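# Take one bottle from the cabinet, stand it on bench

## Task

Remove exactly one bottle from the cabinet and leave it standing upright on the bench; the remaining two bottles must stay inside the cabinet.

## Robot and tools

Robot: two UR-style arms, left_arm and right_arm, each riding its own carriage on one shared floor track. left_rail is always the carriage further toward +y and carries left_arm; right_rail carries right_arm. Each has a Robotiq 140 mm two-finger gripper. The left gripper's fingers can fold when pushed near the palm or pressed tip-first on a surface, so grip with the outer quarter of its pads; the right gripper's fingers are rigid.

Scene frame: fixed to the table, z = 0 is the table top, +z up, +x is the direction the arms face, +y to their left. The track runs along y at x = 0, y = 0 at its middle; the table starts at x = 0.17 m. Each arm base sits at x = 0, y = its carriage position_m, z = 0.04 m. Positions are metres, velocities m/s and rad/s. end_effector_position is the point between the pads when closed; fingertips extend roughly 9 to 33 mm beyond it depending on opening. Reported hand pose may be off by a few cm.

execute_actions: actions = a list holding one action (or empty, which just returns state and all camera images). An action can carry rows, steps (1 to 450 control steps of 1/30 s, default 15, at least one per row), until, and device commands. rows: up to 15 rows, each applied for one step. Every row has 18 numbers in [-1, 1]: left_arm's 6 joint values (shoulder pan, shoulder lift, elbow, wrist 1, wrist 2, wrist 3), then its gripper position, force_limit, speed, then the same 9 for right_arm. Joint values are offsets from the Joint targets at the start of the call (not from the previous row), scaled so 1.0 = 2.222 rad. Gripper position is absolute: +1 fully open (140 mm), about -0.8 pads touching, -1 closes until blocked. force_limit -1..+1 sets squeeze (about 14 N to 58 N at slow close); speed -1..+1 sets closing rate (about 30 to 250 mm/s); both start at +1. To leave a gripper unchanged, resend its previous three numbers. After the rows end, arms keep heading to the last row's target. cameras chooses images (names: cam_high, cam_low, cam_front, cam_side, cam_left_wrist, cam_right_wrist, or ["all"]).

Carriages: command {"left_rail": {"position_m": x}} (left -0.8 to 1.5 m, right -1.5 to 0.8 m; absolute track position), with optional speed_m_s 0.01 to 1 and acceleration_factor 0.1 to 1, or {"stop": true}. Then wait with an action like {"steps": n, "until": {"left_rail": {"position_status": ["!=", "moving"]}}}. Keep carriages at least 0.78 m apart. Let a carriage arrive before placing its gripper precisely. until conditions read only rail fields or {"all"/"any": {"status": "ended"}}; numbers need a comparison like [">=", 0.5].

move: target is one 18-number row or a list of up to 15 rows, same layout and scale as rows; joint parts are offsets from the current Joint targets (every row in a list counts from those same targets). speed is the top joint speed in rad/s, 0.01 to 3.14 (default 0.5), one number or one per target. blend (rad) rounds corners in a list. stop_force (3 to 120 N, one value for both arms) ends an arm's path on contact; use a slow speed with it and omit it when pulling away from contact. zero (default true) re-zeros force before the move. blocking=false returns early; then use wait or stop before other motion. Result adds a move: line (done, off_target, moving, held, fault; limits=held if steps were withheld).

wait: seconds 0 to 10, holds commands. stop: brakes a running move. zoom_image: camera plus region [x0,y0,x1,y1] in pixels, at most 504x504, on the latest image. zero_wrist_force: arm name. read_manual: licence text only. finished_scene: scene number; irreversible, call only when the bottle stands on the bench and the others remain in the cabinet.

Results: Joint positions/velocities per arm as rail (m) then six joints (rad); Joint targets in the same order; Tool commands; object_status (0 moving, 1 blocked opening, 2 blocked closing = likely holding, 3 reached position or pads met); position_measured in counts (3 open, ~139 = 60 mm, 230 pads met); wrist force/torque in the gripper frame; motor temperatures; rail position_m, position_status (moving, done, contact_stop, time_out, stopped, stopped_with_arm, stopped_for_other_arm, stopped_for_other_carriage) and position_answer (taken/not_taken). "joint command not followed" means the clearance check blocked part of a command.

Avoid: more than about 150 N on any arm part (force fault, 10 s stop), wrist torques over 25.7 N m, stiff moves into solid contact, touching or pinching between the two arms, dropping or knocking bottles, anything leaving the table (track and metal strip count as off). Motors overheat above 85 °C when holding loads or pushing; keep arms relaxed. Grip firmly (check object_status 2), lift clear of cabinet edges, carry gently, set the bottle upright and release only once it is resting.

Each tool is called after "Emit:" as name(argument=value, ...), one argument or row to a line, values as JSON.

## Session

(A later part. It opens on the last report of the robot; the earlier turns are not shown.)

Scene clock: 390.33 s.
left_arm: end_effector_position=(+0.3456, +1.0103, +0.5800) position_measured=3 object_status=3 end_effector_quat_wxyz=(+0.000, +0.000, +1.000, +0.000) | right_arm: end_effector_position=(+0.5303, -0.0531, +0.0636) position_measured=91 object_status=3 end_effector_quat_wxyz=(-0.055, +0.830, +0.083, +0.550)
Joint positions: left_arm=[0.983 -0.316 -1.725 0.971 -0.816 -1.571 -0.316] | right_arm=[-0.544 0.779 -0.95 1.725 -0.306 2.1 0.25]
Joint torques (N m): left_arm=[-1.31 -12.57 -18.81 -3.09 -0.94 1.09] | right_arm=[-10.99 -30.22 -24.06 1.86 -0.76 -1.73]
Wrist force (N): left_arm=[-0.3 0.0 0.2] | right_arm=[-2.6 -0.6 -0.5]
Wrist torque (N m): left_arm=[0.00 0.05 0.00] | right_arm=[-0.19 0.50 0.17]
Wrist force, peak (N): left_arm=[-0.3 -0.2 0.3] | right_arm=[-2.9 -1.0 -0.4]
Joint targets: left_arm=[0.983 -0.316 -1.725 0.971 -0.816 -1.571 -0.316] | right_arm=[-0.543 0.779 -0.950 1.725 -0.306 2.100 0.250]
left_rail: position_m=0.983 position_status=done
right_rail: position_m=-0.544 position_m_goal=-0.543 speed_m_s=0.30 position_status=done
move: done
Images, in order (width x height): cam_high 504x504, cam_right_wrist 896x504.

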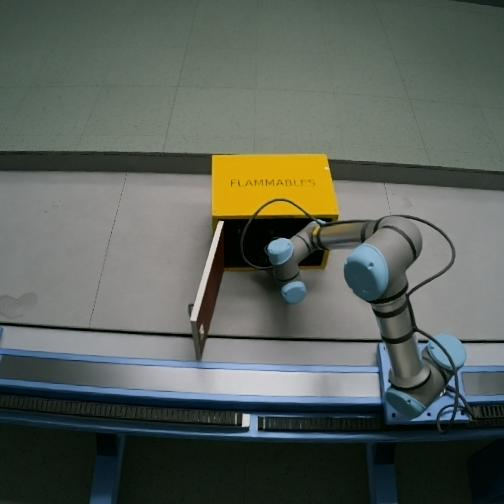

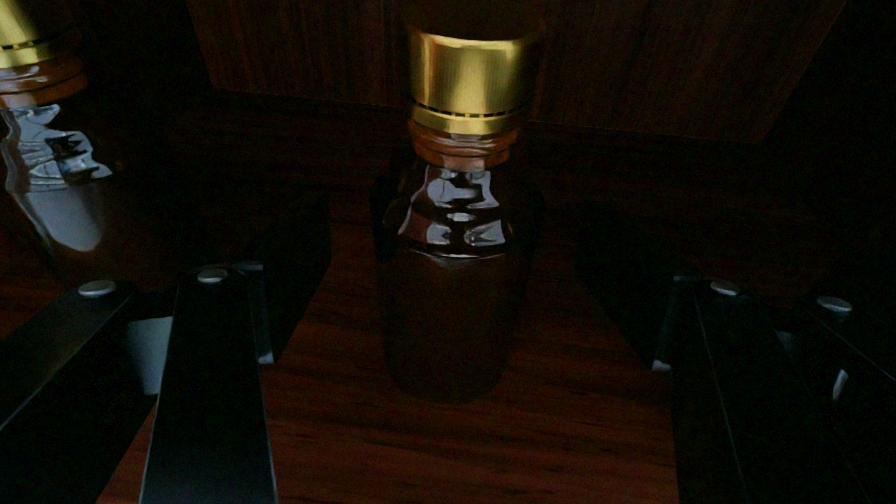

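Centred well. Close.

Emit:
execute_actions(
  actions=[
    {"rows":[[0,0,0,0,0,0,1,1,1,0,0,0,0,0,0,-1,-0.3,-1]],"steps":90},
  ],
  cameras=["cam_right_wrist"],
)

Scene clock: 396.53 s.
left_arm: end_effector_position=(+0.3456, +1.0103, +0.5800) position_measured=3 object_status=3 end_effector_quat_wxyz=(+0.000, +0.000, +1.000, +0.000) | right_arm: end_effector_position=(+0.5303, -0.0530, +0.0636) position_measured=161 object_status=2 end_effector_quat_wxyz=(-0.055, +0.830, +0.083, +0.550)
Joint positions: left_arm=[0.983 -0.316 -1.725 0.971 -0.816 -1.571 -0.316] | right_arm=[-0.543 0.779 -0.95 1.725 -0.306 2.1 0.25]
Joint torques (N m): left_arm=[-1.43 -11.64 -19.82 -3 -1.02 1.16] | right_arm=[-8.82 -31.51 -9.25 1.6 2.35 -1.71]
Wrist force (N): left_arm=[0.0 -0.1 -0.2] | right_arm=[0.8 -1.9 -4.7]
Wrist torque (N m): left_arm=[-0.03 -0.01 0.00] | right_arm=[-0.14 0.33 0.24]
Wrist force, peak (N): left_arm=[-0.5 -0.4 0.2] | right_arm=[0.7 -2.5 -4.8]
Joint targets: left_arm=[0.983 -0.316 -1.725 0.971 -0.816 -1.571 -0.316] | right_arm=[-0.543 0.779 -0.950 1.725 -0.306 2.100 0.250]
left_rail: position_m=0.983 position_status=done
right_rail: position_m=-0.543 speed_m_s=0.30 position_status=done
Images, in order (width x height): cam_right_wrist 896x504.

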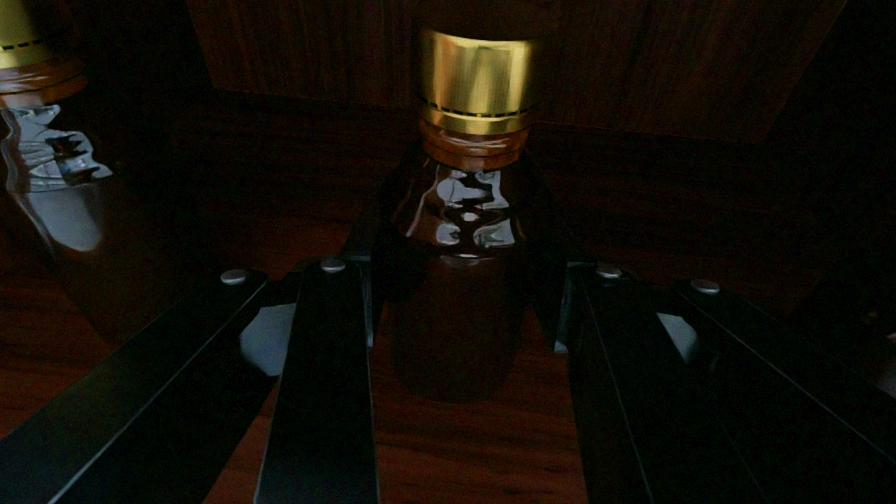

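Emit:
move(
  target=[
    [0,0,0,0,0,0,1,1,1,0,-0.0255,-0.0084,0.0335,0,0,-1,-0.3,-1],
    [0,0,0,0,0,0,1,1,1,0.0437,-0.0612,0.0552,0.0184,0.0383,0.0237,-1,-0.3,-1],
    [0,0,0,0,0,0,1,1,1,0.0985,-0.0872,0.1027,0.0184,0.0858,0.0584,-1,-0.3,-1],
  ],
  speed=[0.06,0.12,0.12],
  blend=[0.01,0.02,0],
  cameras=["cam_right_wrist","cam_high","cam_side"],
)

Scene clock: 414.33 s.
left_arm: end_effector_position=(+0.3456, +1.0103, +0.5800) position_measured=3 object_status=3 end_effector_quat_wxyz=(+0.000, +0.000, +1.000, +0.000) | right_arm: end_effector_position=(+0.3830, -0.0822, +0.0991) position_measured=161 object_status=2 end_effector_quat_wxyz=(-0.055, +0.829, +0.083, +0.550)
Joint positions: left_arm=[0.983 -0.316 -1.725 0.971 -0.816 -1.571 -0.316] | right_arm=[-0.543 0.998 -1.144 1.953 -0.265 2.29 0.379]
Joint torques (N m): left_arm=[0.22 -11.46 -18.82 -2.87 -1.12 1.23] | right_arm=[10.24 -51.94 -6.76 -2.37 2.82 1.69]
Wrist force (N): left_arm=[-0.1 0.0 -0.1] | right_arm=[-5.3 -0.9 0.8]
Wrist torque (N m): left_arm=[0.00 0.01 0.00] | right_arm=[-0.22 0.59 0.11]
Wrist force, peak (N): left_arm=[-0.3 -0.3 -0.3] | right_arm=[-5.9 -0.5 0.6]
Joint targets: left_arm=[0.983 -0.316 -1.725 0.971 -0.816 -1.571 -0.316] | right_arm=[-0.543 0.998 -1.144 1.953 -0.265 2.291 0.380]
left_rail: position_m=0.983 position_status=done
right_rail: position_m=-0.543 speed_m_s=0.30 position_status=done
move: done
Images, in order (width x height): cam_high 504x504, cam_side 504x504, cam_right_wrist 896x504.

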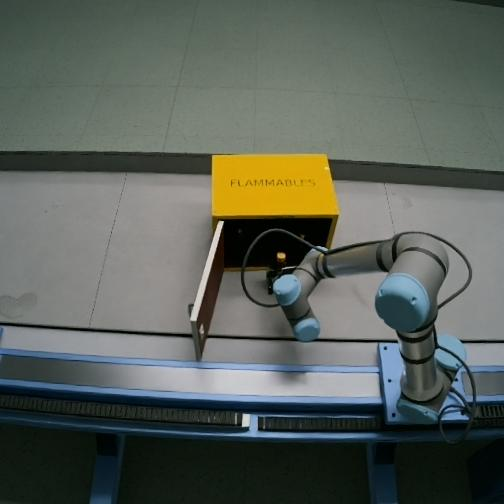

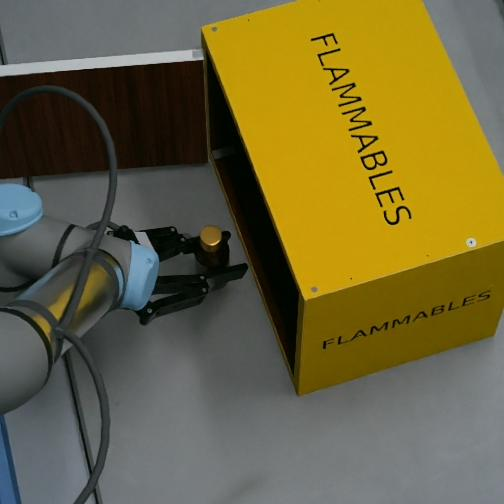

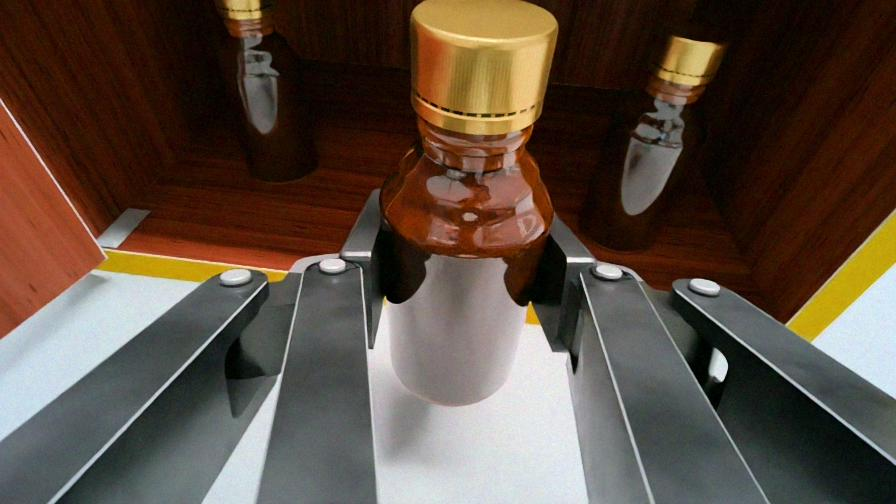

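Emit:
execute_actions(
  actions=[
    {"right_rail":{"position_m":-0.89,"speed_m_s":0.25,"acceleration_factor":0.3},"steps":100,"until":{"right_rail":{"position_status":["!=","moving"]}}},
  ],
  cameras=["cam_right_wrist"],
)

Emit:
zero_wrist_force(
  arm="right_arm",
)

Scene clock: 425.37 s.
left_arm: end_effector_position=(+0.3456, +1.0103, +0.5800) position_measured=3 object_status=3 end_effector_quat_wxyz=(+0.000, +0.000, +1.000, +0.000) | right_arm: end_effector_position=(+0.3828, -0.4287, +0.0991) position_measured=161 object_status=2 end_effector_quat_wxyz=(-0.055, +0.829, +0.083, +0.550)
Joint positions: left_arm=[0.983 -0.316 -1.725 0.971 -0.816 -1.571 -0.316] | right_arm=[-0.89 0.998 -1.144 1.953 -0.265 2.291 0.38]
Joint torques (N m): left_arm=[-0.56 -10.74 -19.02 -2.99 -1.11 1.09] | right_arm=[2.6 -48.78 -13.72 -0.94 1.89 1.44]
Wrist force (N): left_arm=[0.0 -0.2 0.1] | right_arm=[-5.3 -0.9 0.8]
Wrist torque (N m): left_arm=[-0.05 0.00 -0.01] | right_arm=[-0.23 0.61 0.11]
Wrist force, peak (N): left_arm=[-0.3 -0.5 -0.1] | right_arm=[-5.3 -1.6 0.8]
Joint targets: left_arm=[0.983 -0.316 -1.725 0.971 -0.816 -1.571 -0.316] | right_arm=[-0.890 0.998 -1.144 1.953 -0.265 2.291 0.380]
Tool commands: left_gripper/position=+1.0 left_gripper/force_limit=+1.0 left_gripper/speed=+1.0 right_gripper/position=-1.0 right_gripper/force_limit=-0.3 right_gripper/speed=-1.0
left_rail: position_m=0.983 position_status=done
right_rail: position_m=-0.890 speed_m_s=0.25 position_status=done
Images, in order (width x height): cam_right_wrist 896x504.

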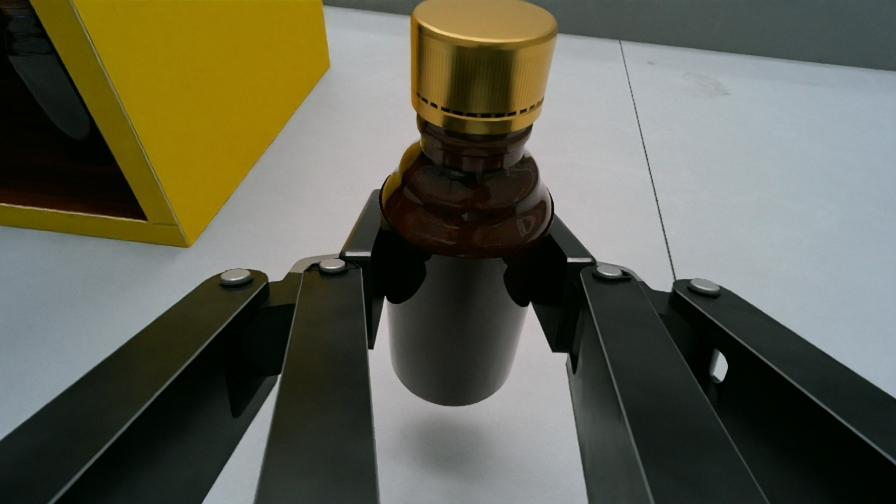

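Wrist force sensor zeroed.

Emit:
move(
  target=[
    [0,0,0,0,0,0,1,1,1,0,0.0410,0.0110,-0.0518,0,0,-1,-0.3,-1],
    [0,0,0,0,0,0,1,1,1,0,0.0513,0.0126,-0.0638,0,0,-1,-0.3,-1],
  ],
  speed=[0.06,0.012],
  stop_force=3,
  cameras=["cam_right_wrist"],
)

Scene clock: 438.70 s.
left_arm: end_effector_position=(+0.3456, +1.0103, +0.5800) position_measured=3 object_status=3 end_effector_quat_wxyz=(+0.000, +0.000, +1.000, +0.000) | right_arm: end_effector_position=(+0.3828, -0.4288, +0.0454) position_measured=161 object_status=2 end_effector_quat_wxyz=(-0.055, +0.829, +0.083, +0.550)
Joint positions: left_arm=[0.983 -0.316 -1.725 0.971 -0.816 -1.571 -0.316] | right_arm=[-0.89 0.998 -1.039 1.98 -0.396 2.291 0.38]
Joint torques (N m): left_arm=[-1.01 -11.52 -19.56 -3.1 -1.39 1.1] | right_arm=[-8.45 -52.04 -15.65 1.84 0.19 1.33]
Wrist force (N, zeroed by zero_wrist_force on right_arm): left_arm=[-0.2 -0.2 0.1] | right_arm=[4.1 -0.3 -1.3]
Wrist torque (N m, zeroed by zero_wrist_force on right_arm): left_arm=[-0.03 0.04 -0.01] | right_arm=[0.00 -0.25 0.06]
Wrist force, peak (N, zeroed by zero_wrist_force on right_arm): left_arm=[-0.3 -0.5 0.1] | right_arm=[10.5 -0.9 -3.5]
Joint targets: left_arm=[0.983 -0.316 -1.725 0.971 -0.816 -1.571 -0.316] | right_arm=[-0.890 0.998 -1.039 1.980 -0.397 2.291 0.380]
left_rail: position_m=0.983 position_status=done
right_rail: position_m=-0.890 speed_m_s=0.25 position_status=done
move: contact (right_arm); path passed 1 of 2 targets
Images, in order (width x height): cam_right_wrist 896x504.

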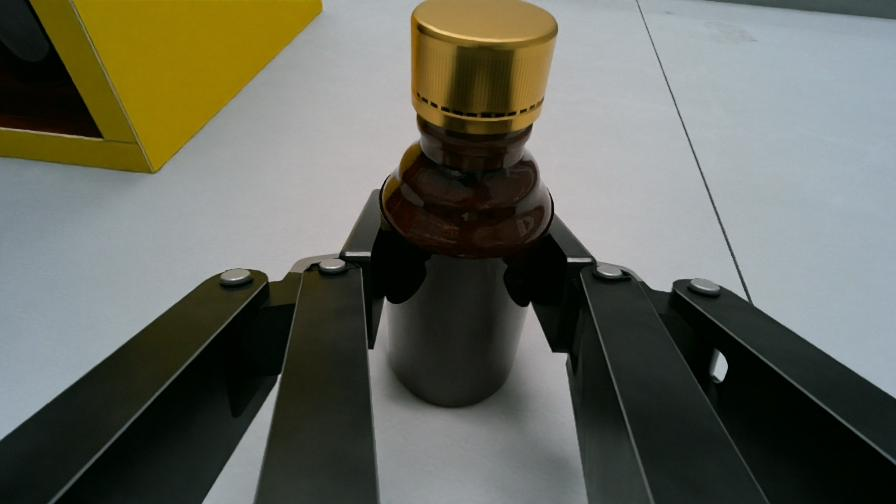

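Emit:
execute_actions(
  actions=[
    {"rows":[[0,0,0,0,0,0,1,1,1,0,0,0,0,0,0,0.3,-1,-1]],"steps":60},
  ],
  cameras=["cam_right_wrist"],
)

Scene clock: 444.30 s.
left_arm: end_effector_position=(+0.3456, +1.0103, +0.5800) position_measured=3 object_status=3 end_effector_quat_wxyz=(+0.000, +0.000, +1.000, +0.000) | right_arm: end_effector_position=(+0.3828, -0.4288, +0.0455) position_measured=91 object_status=3 end_effector_quat_wxyz=(-0.055, +0.829, +0.083, +0.550)
Joint positions: left_arm=[0.983 -0.316 -1.725 0.971 -0.816 -1.571 -0.316] | right_arm=[-0.89 0.998 -1.039 1.98 -0.397 2.291 0.38]
Joint torques (N m): left_arm=[0.09 -11.8 -19.89 -3.17 -1.19 1.02] | right_arm=[-6.66 -49.88 -20.18 -1.01 0.21 1.2]
Wrist force (N, zeroed by zero_wrist_force on right_arm): left_arm=[0.0 -0.1 0.3] | right_arm=[3.0 0.0 -1.1]
Wrist torque (N m, zeroed by zero_wrist_force on right_arm): left_arm=[-0.03 0.01 0.00] | right_arm=[-0.01 -0.15 0.00]
Wrist force, peak (N, zeroed by zero_wrist_force on right_arm): left_arm=[-0.6 -0.2 0.1] | right_arm=[4.1 0.2 -1.5]
Joint targets: left_arm=[0.983 -0.316 -1.725 0.971 -0.816 -1.571 -0.316] | right_arm=[-0.890 0.998 -1.039 1.980 -0.397 2.291 0.380]
left_rail: position_m=0.983 position_status=done
right_rail: position_m=-0.890 speed_m_s=0.25 position_status=done
Images, in order (width x height): cam_right_wrist 896x504.

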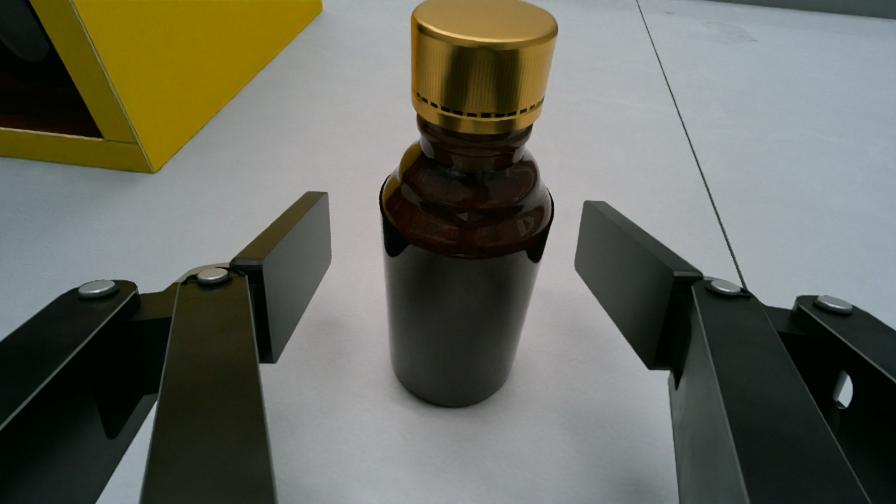

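Emit:
move(
  target=[
    [0,0,0,0,0,0,1,1,1,0.0532,-0.0088,0.0241,0.0131,0.0446,0.0402,0.3,-1,-1],
    [0,0,0,0,0,0,1,1,1,0.1150,-0.0074,0.0339,0.0469,0.0937,0.0991,0.3,-1,-1],
  ],
  speed=0.12,
  blend=[0.02,0],
  cameras=["cam_right_wrist"],
)

Emit:
execute_actions(
  actions=[
    {"left_rail":{"position_m":0.55,"speed_m_s":0.5},"steps":90,"until":{"left_rail":{"position_status":["!=","moving"]}}},
  ],
)

Emit:
move(
  target=[-0.4118,-0.0662,0.2863,-0.2205,0,0.4092,-1,-1,0,0,0,0,0,0,0,0.3,-1,-1],
  speed=0.5,
  cameras=["cam_high","cam_left_wrist","cam_front"],
)

Scene clock: 534.57 s.
left_arm: end_effector_position=(+0.3456, +1.0103, +0.5800) position_measured=3 object_status=3 end_effector_quat_wxyz=(+0.000, +0.000, +1.000, +0.000) | right_arm: end_effector_position=(+0.2655, -0.4525, +0.0454) position_measured=91 object_status=3 end_effector_quat_wxyz=(-0.055, +0.829, +0.083, +0.550)
Joint positions: left_arm=[0.983 -0.316 -1.725 0.971 -0.816 -1.571 -0.316] | right_arm=[-0.89 1.253 -1.055 2.055 -0.292 2.499 0.6]
Joint torques (N m): left_arm=[-0.24 -13.09 -18.9 -3.17 -1.34 1.08] | right_arm=[7.63 -21.29 -2.67 3.06 3.02 1.85]
Wrist force (N, zeroed by zero_wrist_force on right_arm): left_arm=[-0.2 -0.2 0.0] | right_arm=[2.7 0.0 -0.9]
Wrist torque (N m, zeroed by zero_wrist_force on right_arm): left_arm=[-0.04 0.05 0.00] | right_arm=[-0.02 -0.09 0.01]
Wrist force, peak (N, zeroed by zero_wrist_force on right_arm): left_arm=[-0.6 0.0 -0.1] | right_arm=[3.3 -0.2 -1.1]
Joint targets: left_arm=[0.983 -0.316 -1.725 0.971 -0.816 -1.571 -0.316] | right_arm=[-0.890 1.254 -1.055 2.055 -0.292 2.499 0.600]
left_rail: position_m=0.983 position_status=done
right_rail: position_m=-0.890 speed_m_s=0.25 position_status=done
move: done
Images, in order (width x height): cam_right_wrist 896x504.

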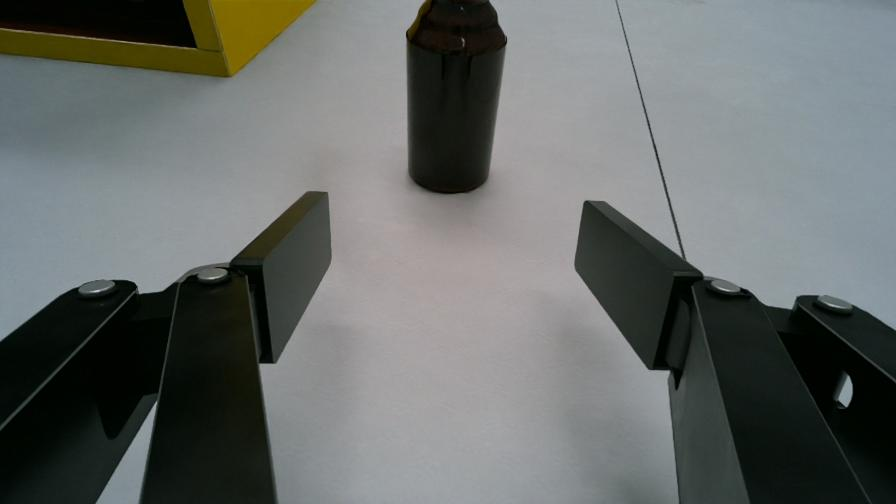

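Scene clock: 536.13 s.
left_arm: end_effector_position=(+0.3456, +0.5773, +0.5800) position_measured=3 object_status=3 end_effector_quat_wxyz=(+0.000, +0.000, +1.000, +0.000) | right_arm: end_effector_position=(+0.2654, -0.4526, +0.0454) position_measured=91 object_status=3 end_effector_quat_wxyz=(-0.055, +0.829, +0.083, +0.550)
Joint positions: left_arm=[0.55 -0.316 -1.725 0.971 -0.816 -1.571 -0.316] | right_arm=[-0.89 1.254 -1.055 2.055 -0.292 2.499 0.6]
Joint torques (N m): left_arm=[-0.2 -12.06 -19.05 -2.97 -1.38 1.15] | right_arm=[9.21 -21.07 -2.32 2.97 2.89 1.64]
Wrist force (N, zeroed by zero_wrist_force on right_arm): left_arm=[-0.1 0.0 0.1] | right_arm=[2.8 -0.1 -0.9]
Wrist torque (N m, zeroed by zero_wrist_force on right_arm): left_arm=[-0.01 0.03 -0.01] | right_arm=[-0.02 -0.11 0.01]
Wrist force, peak (N, zeroed by zero_wrist_force on right_arm): left_arm=[-0.1 2.4 0.2] | right_arm=[3.0 0.0 -1.0]
Joint targets: left_arm=[0.550 -0.316 -1.725 0.971 -0.816 -1.571 -0.316] | right_arm=[-0.890 1.254 -1.055 2.055 -0.292 2.499 0.600]
Tool commands: left_gripper/position=+1.0 left_gripper/force_limit=+1.0 left_gripper/speed=+1.0 right_gripper/position=+0.3 right_gripper/force_limit=-1.0 right_gripper/speed=-1.0
left_rail: position_m=0.550 speed_m_s=0.50 position_status=done
right_rail: position_m=-0.890 speed_m_s=0.25 position_status=done

Scene clock: 538.70 s.
left_arm: end_effector_position=(+0.2432, +0.2625, +0.4003) position_measured=233 object_status=3 end_effector_quat_wxyz=(+0.000, +0.791, +0.612, +0.000) | right_arm: end_effector_position=(+0.2654, -0.4526, +0.0454) position_measured=91 object_status=3 end_effector_quat_wxyz=(-0.055, +0.829, +0.083, +0.550)
Joint positions: left_arm=[0.55 -1.231 -1.872 1.606 -1.306 -1.571 0.593] | right_arm=[-0.89 1.254 -1.055 2.055 -0.292 2.499 0.6]
Joint torques (N m): left_arm=[-12.08 -16.96 -11.55 -4.77 -1.37 1.51] | right_arm=[9.46 -20.83 -2.05 3.09 2.96 1.61]
Wrist force (N, zeroed by zero_wrist_force on right_arm): left_arm=[-0.4 0.1 0.1] | right_arm=[2.8 0.1 -1.1]
Wrist torque (N m, zeroed by zero_wrist_force on right_arm): left_arm=[0.04 0.09 -0.04] | right_arm=[0.00 -0.11 0.01]
Wrist force, peak (N, zeroed by zero_wrist_force on right_arm): left_arm=[-1.7 -1.0 1.0] | right_arm=[2.8 -0.1 -1.2]
Joint targets: left_arm=[0.550 -1.231 -1.872 1.607 -1.306 -1.571 0.593] | right_arm=[-0.890 1.254 -1.055 2.055 -0.292 2.499 0.600]
left_rail: position_m=0.550 speed_m_s=0.50 position_status=done
right_rail: position_m=-0.890 speed_m_s=0.25 position_status=done
move: done
Images, in order (width x height): cam_high 504x504, cam_front 504x504, cam_left_wrist 896x504.

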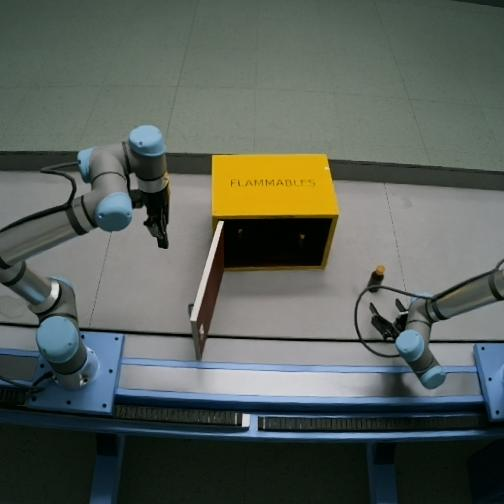

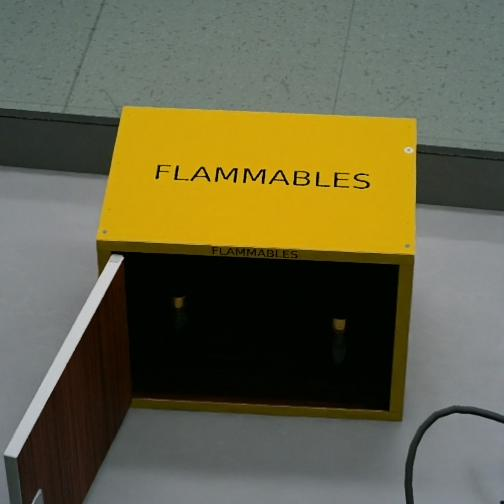

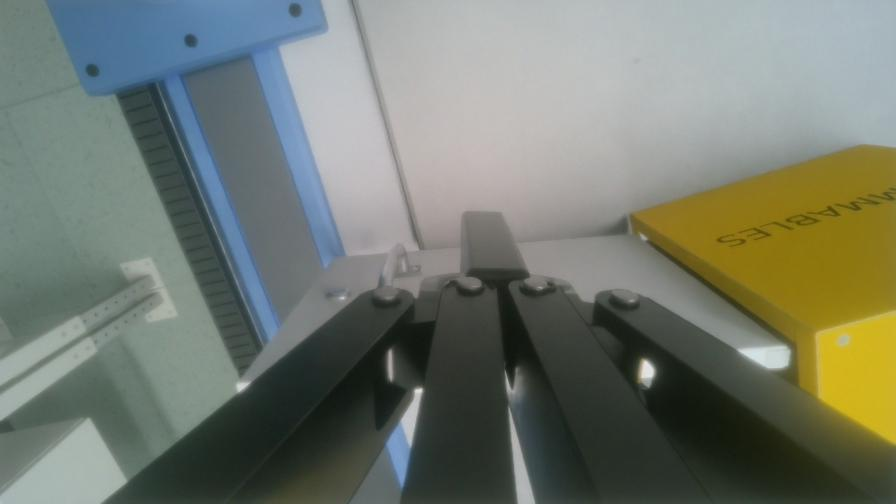

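Emit:
move(
  target=[0,-0.0083,0.2083,-0.2000,0,0,-1,-1,0,0,0,0,0,0,0,0.3,-1,-1],
  speed=0.3,
  stop_force=10,
  cameras=["cam_high","cam_left_wrist"],
)

Scene clock: 551.47 s.
left_arm: end_effector_position=(+0.2431, +0.2623, +0.2252) position_measured=233 object_status=3 end_effector_quat_wxyz=(+0.000, +0.791, +0.612, +0.000) | right_arm: end_effector_position=(+0.2654, -0.4526, +0.0454) position_measured=91 object_status=3 end_effector_quat_wxyz=(-0.055, +0.829, +0.083, +0.550)
Joint positions: left_arm=[0.55 -1.231 -1.891 2.069 -1.75 -1.571 0.593] | right_arm=[-0.89 1.254 -1.055 2.055 -0.292 2.499 0.6]
Joint torques (N m): left_arm=[-13 -16.5 -11.31 -4.68 -1.45 1.5] | right_arm=[8.67 -20.42 -2.91 2.99 2.76 1.55]
Wrist force (N, zeroed by zero_wrist_force on right_arm): left_arm=[-0.1 0.0 0.3] | right_arm=[2.6 -0.1 -1.1]
Wrist torque (N m, zeroed by zero_wrist_force on right_arm): left_arm=[0.00 0.01 -0.04] | right_arm=[-0.02 -0.08 0.01]
Wrist force, peak (N, zeroed by zero_wrist_force on right_arm): left_arm=[-0.4 -0.3 1.1] | right_arm=[2.9 0.1 -1.3]
Joint targets: left_arm=[0.550 -1.231 -1.891 2.069 -1.750 -1.571 0.593] | right_arm=[-0.890 1.254 -1.055 2.055 -0.292 2.499 0.600]
left_rail: position_m=0.550 speed_m_s=0.50 position_status=done
right_rail: position_m=-0.890 speed_m_s=0.25 position_status=done
move: done
Images, in order (width x height): cam_high 504x504, cam_left_wrist 896x504.

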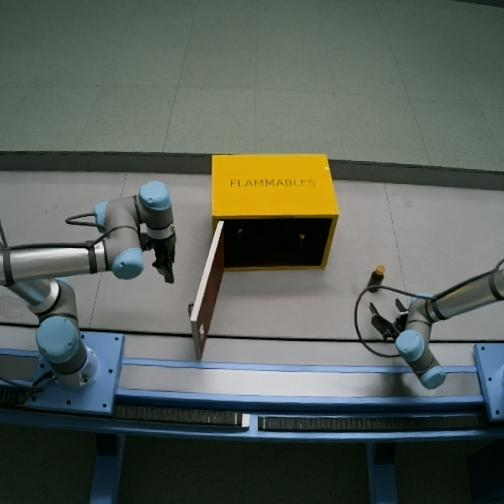

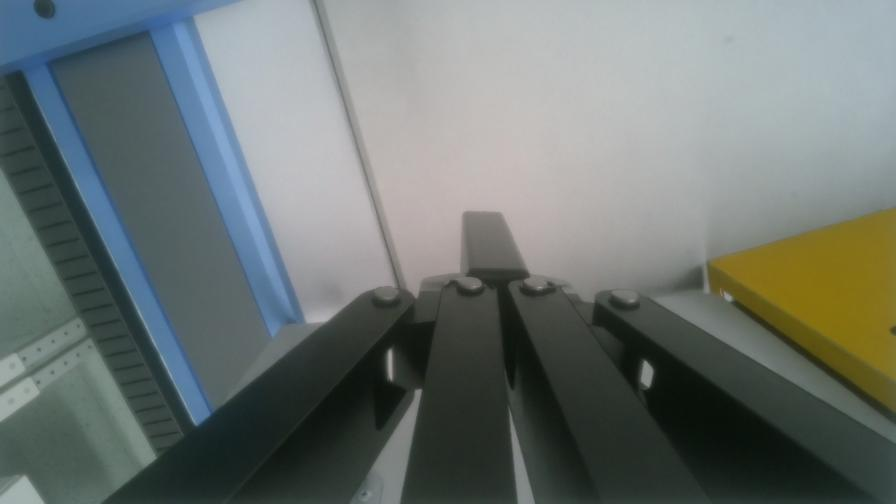

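Emit:
move(
  target=[
    [-0.0770,0.1330,-0.1074,-0.0251,0,-0.2568,-1,-1,0,0,0,0,0,0,0,0.3,-1,-1],
    [-0.0678,0.2394,-0.2246,-0.0142,0,-0.4725,-1,-1,0,0,0,0,0,0,0,0.3,-1,-1],
    [-0.0297,0.3408,-0.3617,0.0215,0,-0.6595,-1,-1,0,0,0,0,0,0,0,0.3,-1,-1],
    [0.0057,0.4035,-0.4573,0.0544,0,-0.7816,-1,-1,0,0,0,0,0,0,0,0.3,-1,-1],
  ],
  speed=0.25,
  blend=[0.05,0.05,0.05,0],
  stop_force=20,
  cameras=["cam_high","cam_left_wrist"],
)

Scene clock: 571.83 s.
left_arm: end_effector_position=(+0.3746, -0.0823, +0.2244) position_measured=233 object_status=3 end_effector_quat_wxyz=(+0.000, +0.037, +0.999, +0.000) | right_arm: end_effector_position=(+0.2654, -0.4526, +0.0454) position_measured=91 object_status=3 end_effector_quat_wxyz=(-0.055, +0.829, +0.083, +0.550)
Joint positions: left_arm=[0.55 -1.218 -0.994 1.053 -1.63 -1.571 -1.143] | right_arm=[-0.89 1.254 -1.055 2.055 -0.292 2.499 0.6]
Joint torques (N m): left_arm=[14.02 -40.82 -36.75 -1.54 -1.44 -1.35] | right_arm=[9.73 -22 -2.89 2.88 2.81 1.49]
Wrist force (N, zeroed by zero_wrist_force on right_arm): left_arm=[2.4 0.3 -0.5] | right_arm=[2.7 0.0 -1.1]
Wrist torque (N m, zeroed by zero_wrist_force on right_arm): left_arm=[-0.03 -0.18 0.08] | right_arm=[-0.01 -0.08 0.01]
Wrist force, peak (N, zeroed by zero_wrist_force on right_arm): left_arm=[7.2 0.9 -0.7] | right_arm=[2.9 0.0 -1.1]
Joint targets: left_arm=[0.550 -1.218 -0.994 1.053 -1.630 -1.571 -1.143] | right_arm=[-0.890 1.254 -1.055 2.055 -0.292 2.499 0.600]
left_rail: position_m=0.550 speed_m_s=0.50 position_status=done
right_rail: position_m=-0.890 speed_m_s=0.25 position_status=done
move: done
Images, in order (width x height): cam_high 504x504, cam_left_wrist 896x504.

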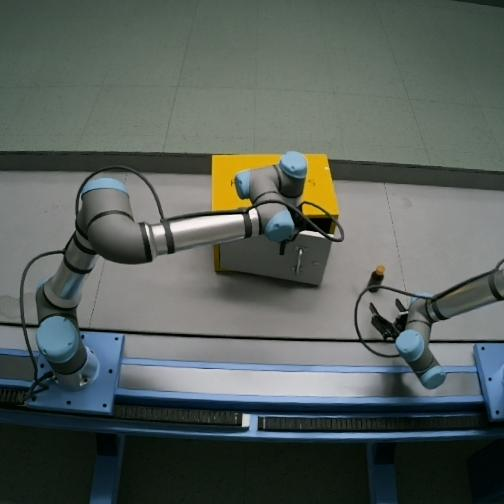

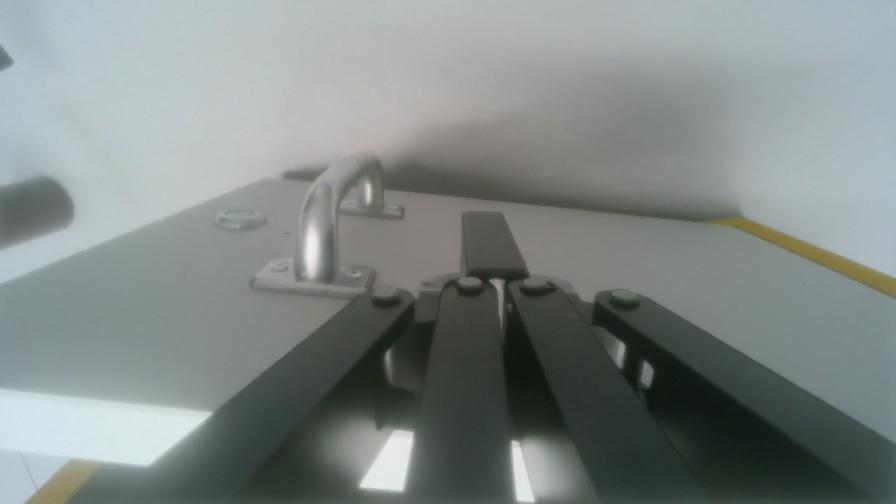

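Emit:
move(
  target=[
    [0.0164,0.0232,-0.0377,0.0146,0,-0.0513,-1,-1,0,0,0,0,0,0,0,0.3,-1,-1],
    [0.0277,0.0359,-0.0589,0.0231,0,-0.0400,-1,-1,0,0,0,0,0,0,0,0.3,-1,-1],
  ],
  speed=[0.06,0.03],
  blend=[0.01,0],
  stop_force=12,
  cameras=["cam_high","cam_front","cam_left_wrist","cam_low"],
)

Scene clock: 583.90 s.
left_arm: end_effector_position=(+0.4242, -0.0840, +0.2248) position_measured=233 object_status=3 end_effector_quat_wxyz=(+0.000, -0.038, +0.999, +0.000) | right_arm: end_effector_position=(+0.2654, -0.4526, +0.0454) position_measured=91 object_status=3 end_effector_quat_wxyz=(-0.055, +0.829, +0.083, +0.550)
Joint positions: left_arm=[0.55 -1.157 -0.914 0.923 -1.578 -1.571 -1.232] | right_arm=[-0.89 1.254 -1.055 2.055 -0.292 2.499 0.6]
Joint torques (N m): left_arm=[14.02 -44.13 -36.7 -1.24 -1.48 1.24] | right_arm=[9.14 -21.85 -2.83 2.76 3.05 1.35]
Wrist force (N, zeroed by zero_wrist_force on right_arm): left_arm=[2.6 -0.7 0.2] | right_arm=[2.7 -0.1 -1.0]
Wrist torque (N m, zeroed by zero_wrist_force on right_arm): left_arm=[-0.06 -0.22 0.03] | right_arm=[-0.03 -0.09 0.01]
Wrist force, peak (N, zeroed by zero_wrist_force on right_arm): left_arm=[2.9 -0.8 0.2] | right_arm=[2.9 0.1 -1.1]
Joint targets: left_arm=[0.550 -1.157 -0.914 0.923 -1.578 -1.571 -1.232] | right_arm=[-0.890 1.254 -1.055 2.055 -0.292 2.499 0.600]
left_rail: position_m=0.550 speed_m_s=0.50 position_status=done
right_rail: position_m=-0.890 speed_m_s=0.25 position_status=done
move: done
Images, in order (width x height): cam_high 504x504, cam_low 504x504, cam_front 504x504, cam_left_wrist 896x504.

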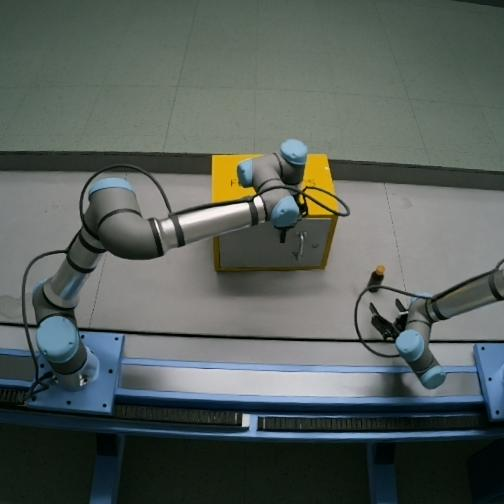

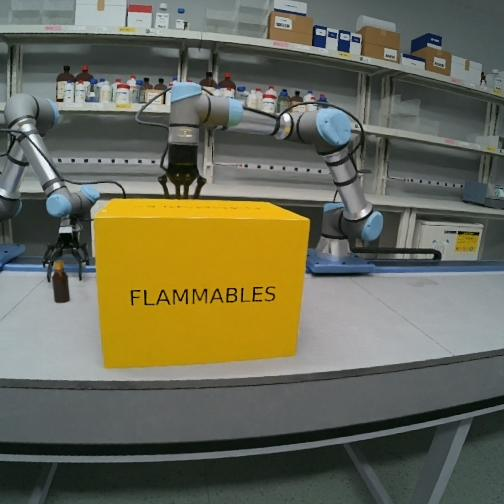

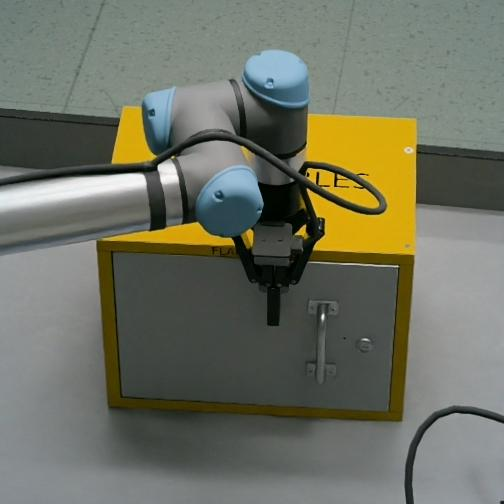

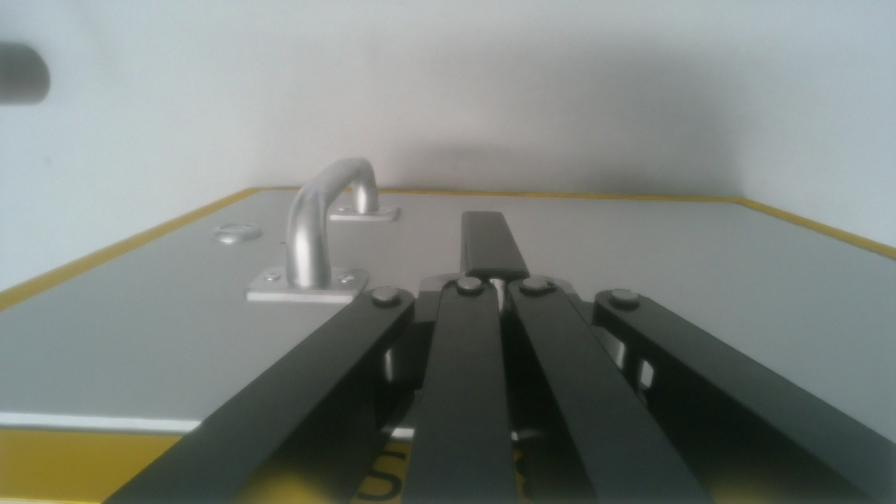

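Emit:
move(
  target=[0.0068,0.0076,-0.0127,0.0051,0,0.0068,-1,-1,0,0,0,0,0,0,0,0.3,-1,-1],
  speed=0.02,
  stop_force=12,
  cameras=["cam_front","cam_left_wrist"],
)

Scene clock: 590.20 s.
left_arm: end_effector_position=(+0.4262, -0.0837, +0.2248) position_measured=233 object_status=3 end_effector_quat_wxyz=(+0.000, -0.038, +0.999, +0.000) | right_arm: end_effector_position=(+0.2654, -0.4526, +0.0454) position_measured=91 object_status=3 end_effector_quat_wxyz=(-0.055, +0.829, +0.083, +0.550)
Joint positions: left_arm=[0.55 -1.154 -0.912 0.918 -1.576 -1.571 -1.23] | right_arm=[-0.89 1.254 -1.055 2.055 -0.292 2.499 0.6]
Joint torques (N m): left_arm=[-5.69 -56.41 -12.61 -5.11 3.6 -1.55] | right_arm=[9.57 -22.26 -1.77 2.86 2.63 1.24]
Wrist force (N, zeroed by zero_wrist_force on right_arm): left_arm=[13.4 0.8 -1.3] | right_arm=[2.8 0.0 -1.0]
Wrist torque (N m, zeroed by zero_wrist_force on right_arm): left_arm=[0.04 -1.13 0.24] | right_arm=[-0.01 -0.10 0.01]
Wrist force, peak (N, zeroed by zero_wrist_force on right_arm): left_arm=[19.1 1.9 -1.5] | right_arm=[2.9 -0.1 -1.1]
Joint targets: left_arm=[0.550 -1.154 -0.912 0.918 -1.576 -1.571 -1.230] | right_arm=[-0.890 1.254 -1.055 2.055 -0.292 2.499 0.600]
left_rail: position_m=0.550 speed_m_s=0.50 position_status=done
right_rail: position_m=-0.890 speed_m_s=0.25 position_status=done
move: contact (left_arm); left_arm: the elbow is farthest, 0.023 rad from its target
Images, in order (width x height): cam_front 504x504, cam_left_wrist 896x504.

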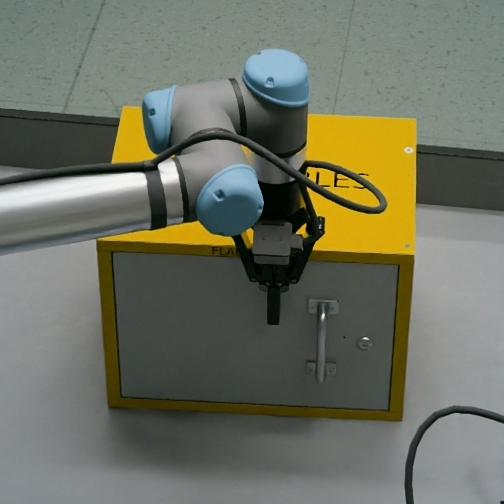

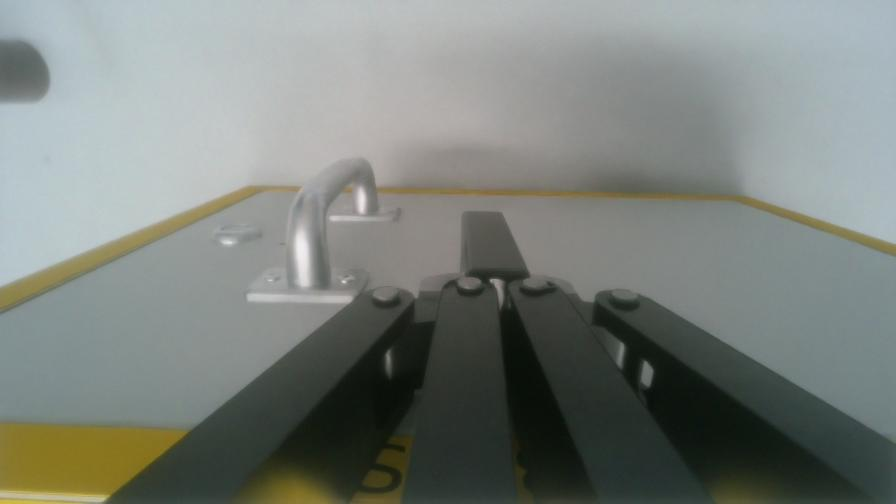

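Emit:
move(
  target=[-0.0227,-0.0254,0.0423,-0.0169,0,-0.0227,-1,-1,0,0,0,0,0,0,0,0.3,-1,-1],
  speed=0.15,
  cameras=["cam_high","cam_front","cam_left_wrist","cam_low"],
)

Emit:
zoom_image(
  camera="cam_left_wrist",
  region=[0, 150, 500, 504],
)

Emit:
zoom_image(
  camera="cam_front",
  region=[280, 230, 430, 430],
)

Scene clock: 601.37 s.
left_arm: end_effector_position=(+0.3868, -0.0860, +0.2243) position_measured=233 object_status=3 end_effector_quat_wxyz=(+0.000, -0.038, +0.999, +0.000) | right_arm: end_effector_position=(+0.2654, -0.4526, +0.0454) position_measured=91 object_status=3 end_effector_quat_wxyz=(-0.055, +0.829, +0.083, +0.550)
Joint positions: left_arm=[0.55 -1.204 -0.968 1.011 -1.614 -1.571 -1.28] | right_arm=[-0.89 1.254 -1.055 2.055 -0.292 2.499 0.6]
Joint torques (N m): left_arm=[-13.27 -55.56 -14.12 -4.48 0.55 -1.4] | right_arm=[8.91 -22.37 -2.15 2.76 2.82 1.2]
Wrist force (N, zeroed by zero_wrist_force on right_arm): left_arm=[-0.2 -0.4 -0.4] | right_arm=[2.7 0.0 -1.1]
Wrist torque (N m, zeroed by zero_wrist_force on right_arm): left_arm=[-0.09 0.03 0.05] | right_arm=[-0.01 -0.08 0.01]
Wrist force, peak (N, zeroed by zero_wrist_force on right_arm): left_arm=[13.6 0.9 -1.2] | right_arm=[3.0 0.0 -1.0]
Joint targets: left_arm=[0.550 -1.205 -0.968 1.012 -1.614 -1.571 -1.280] | right_arm=[-0.890 1.254 -1.055 2.055 -0.292 2.499 0.600]
left_rail: position_m=0.550 speed_m_s=0.50 position_status=done
right_rail: position_m=-0.890 speed_m_s=0.25 position_status=done
move: done
Images, in order (width x height): cam_high 504x504, cam_low 504x504, cam_front 504x504, cam_left_wrist 896x504.

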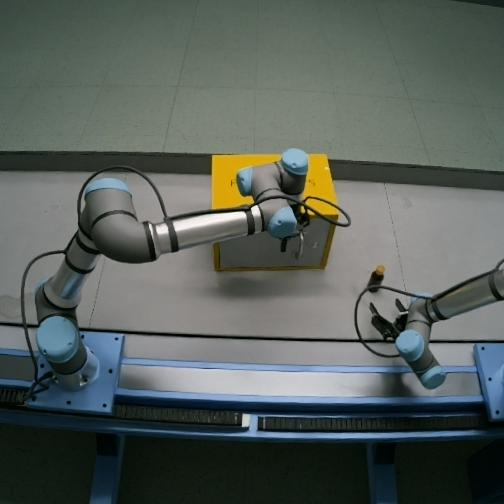

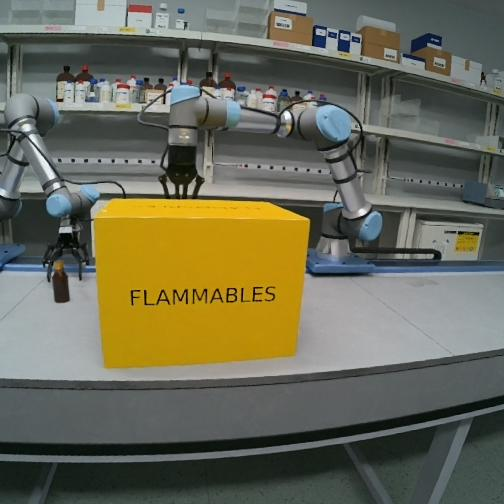

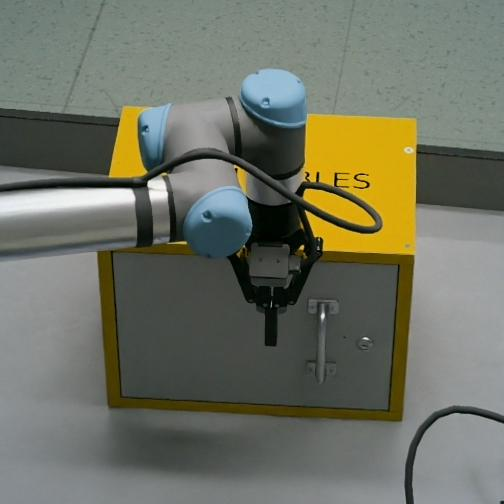

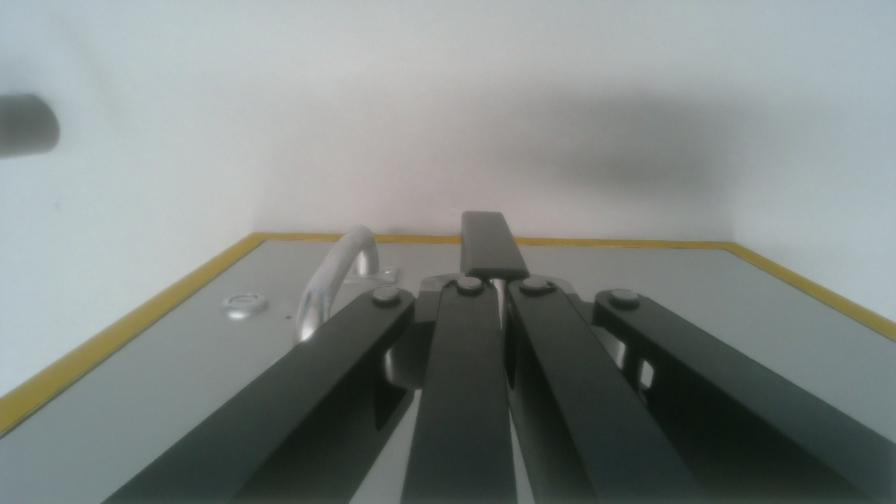

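Scaled by 1.008.

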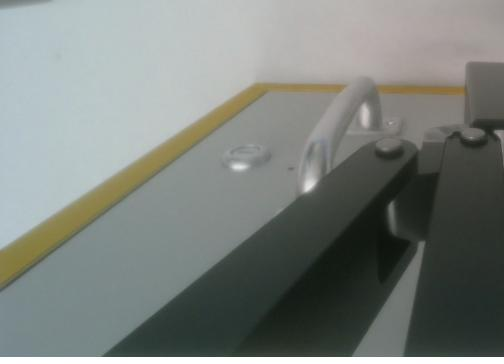

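Scaled by 2.520.

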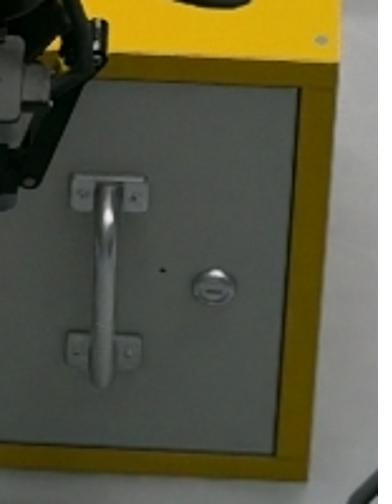

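Emit:
finished_scene(
  scene=2,
)

The scene is finished: the task was done.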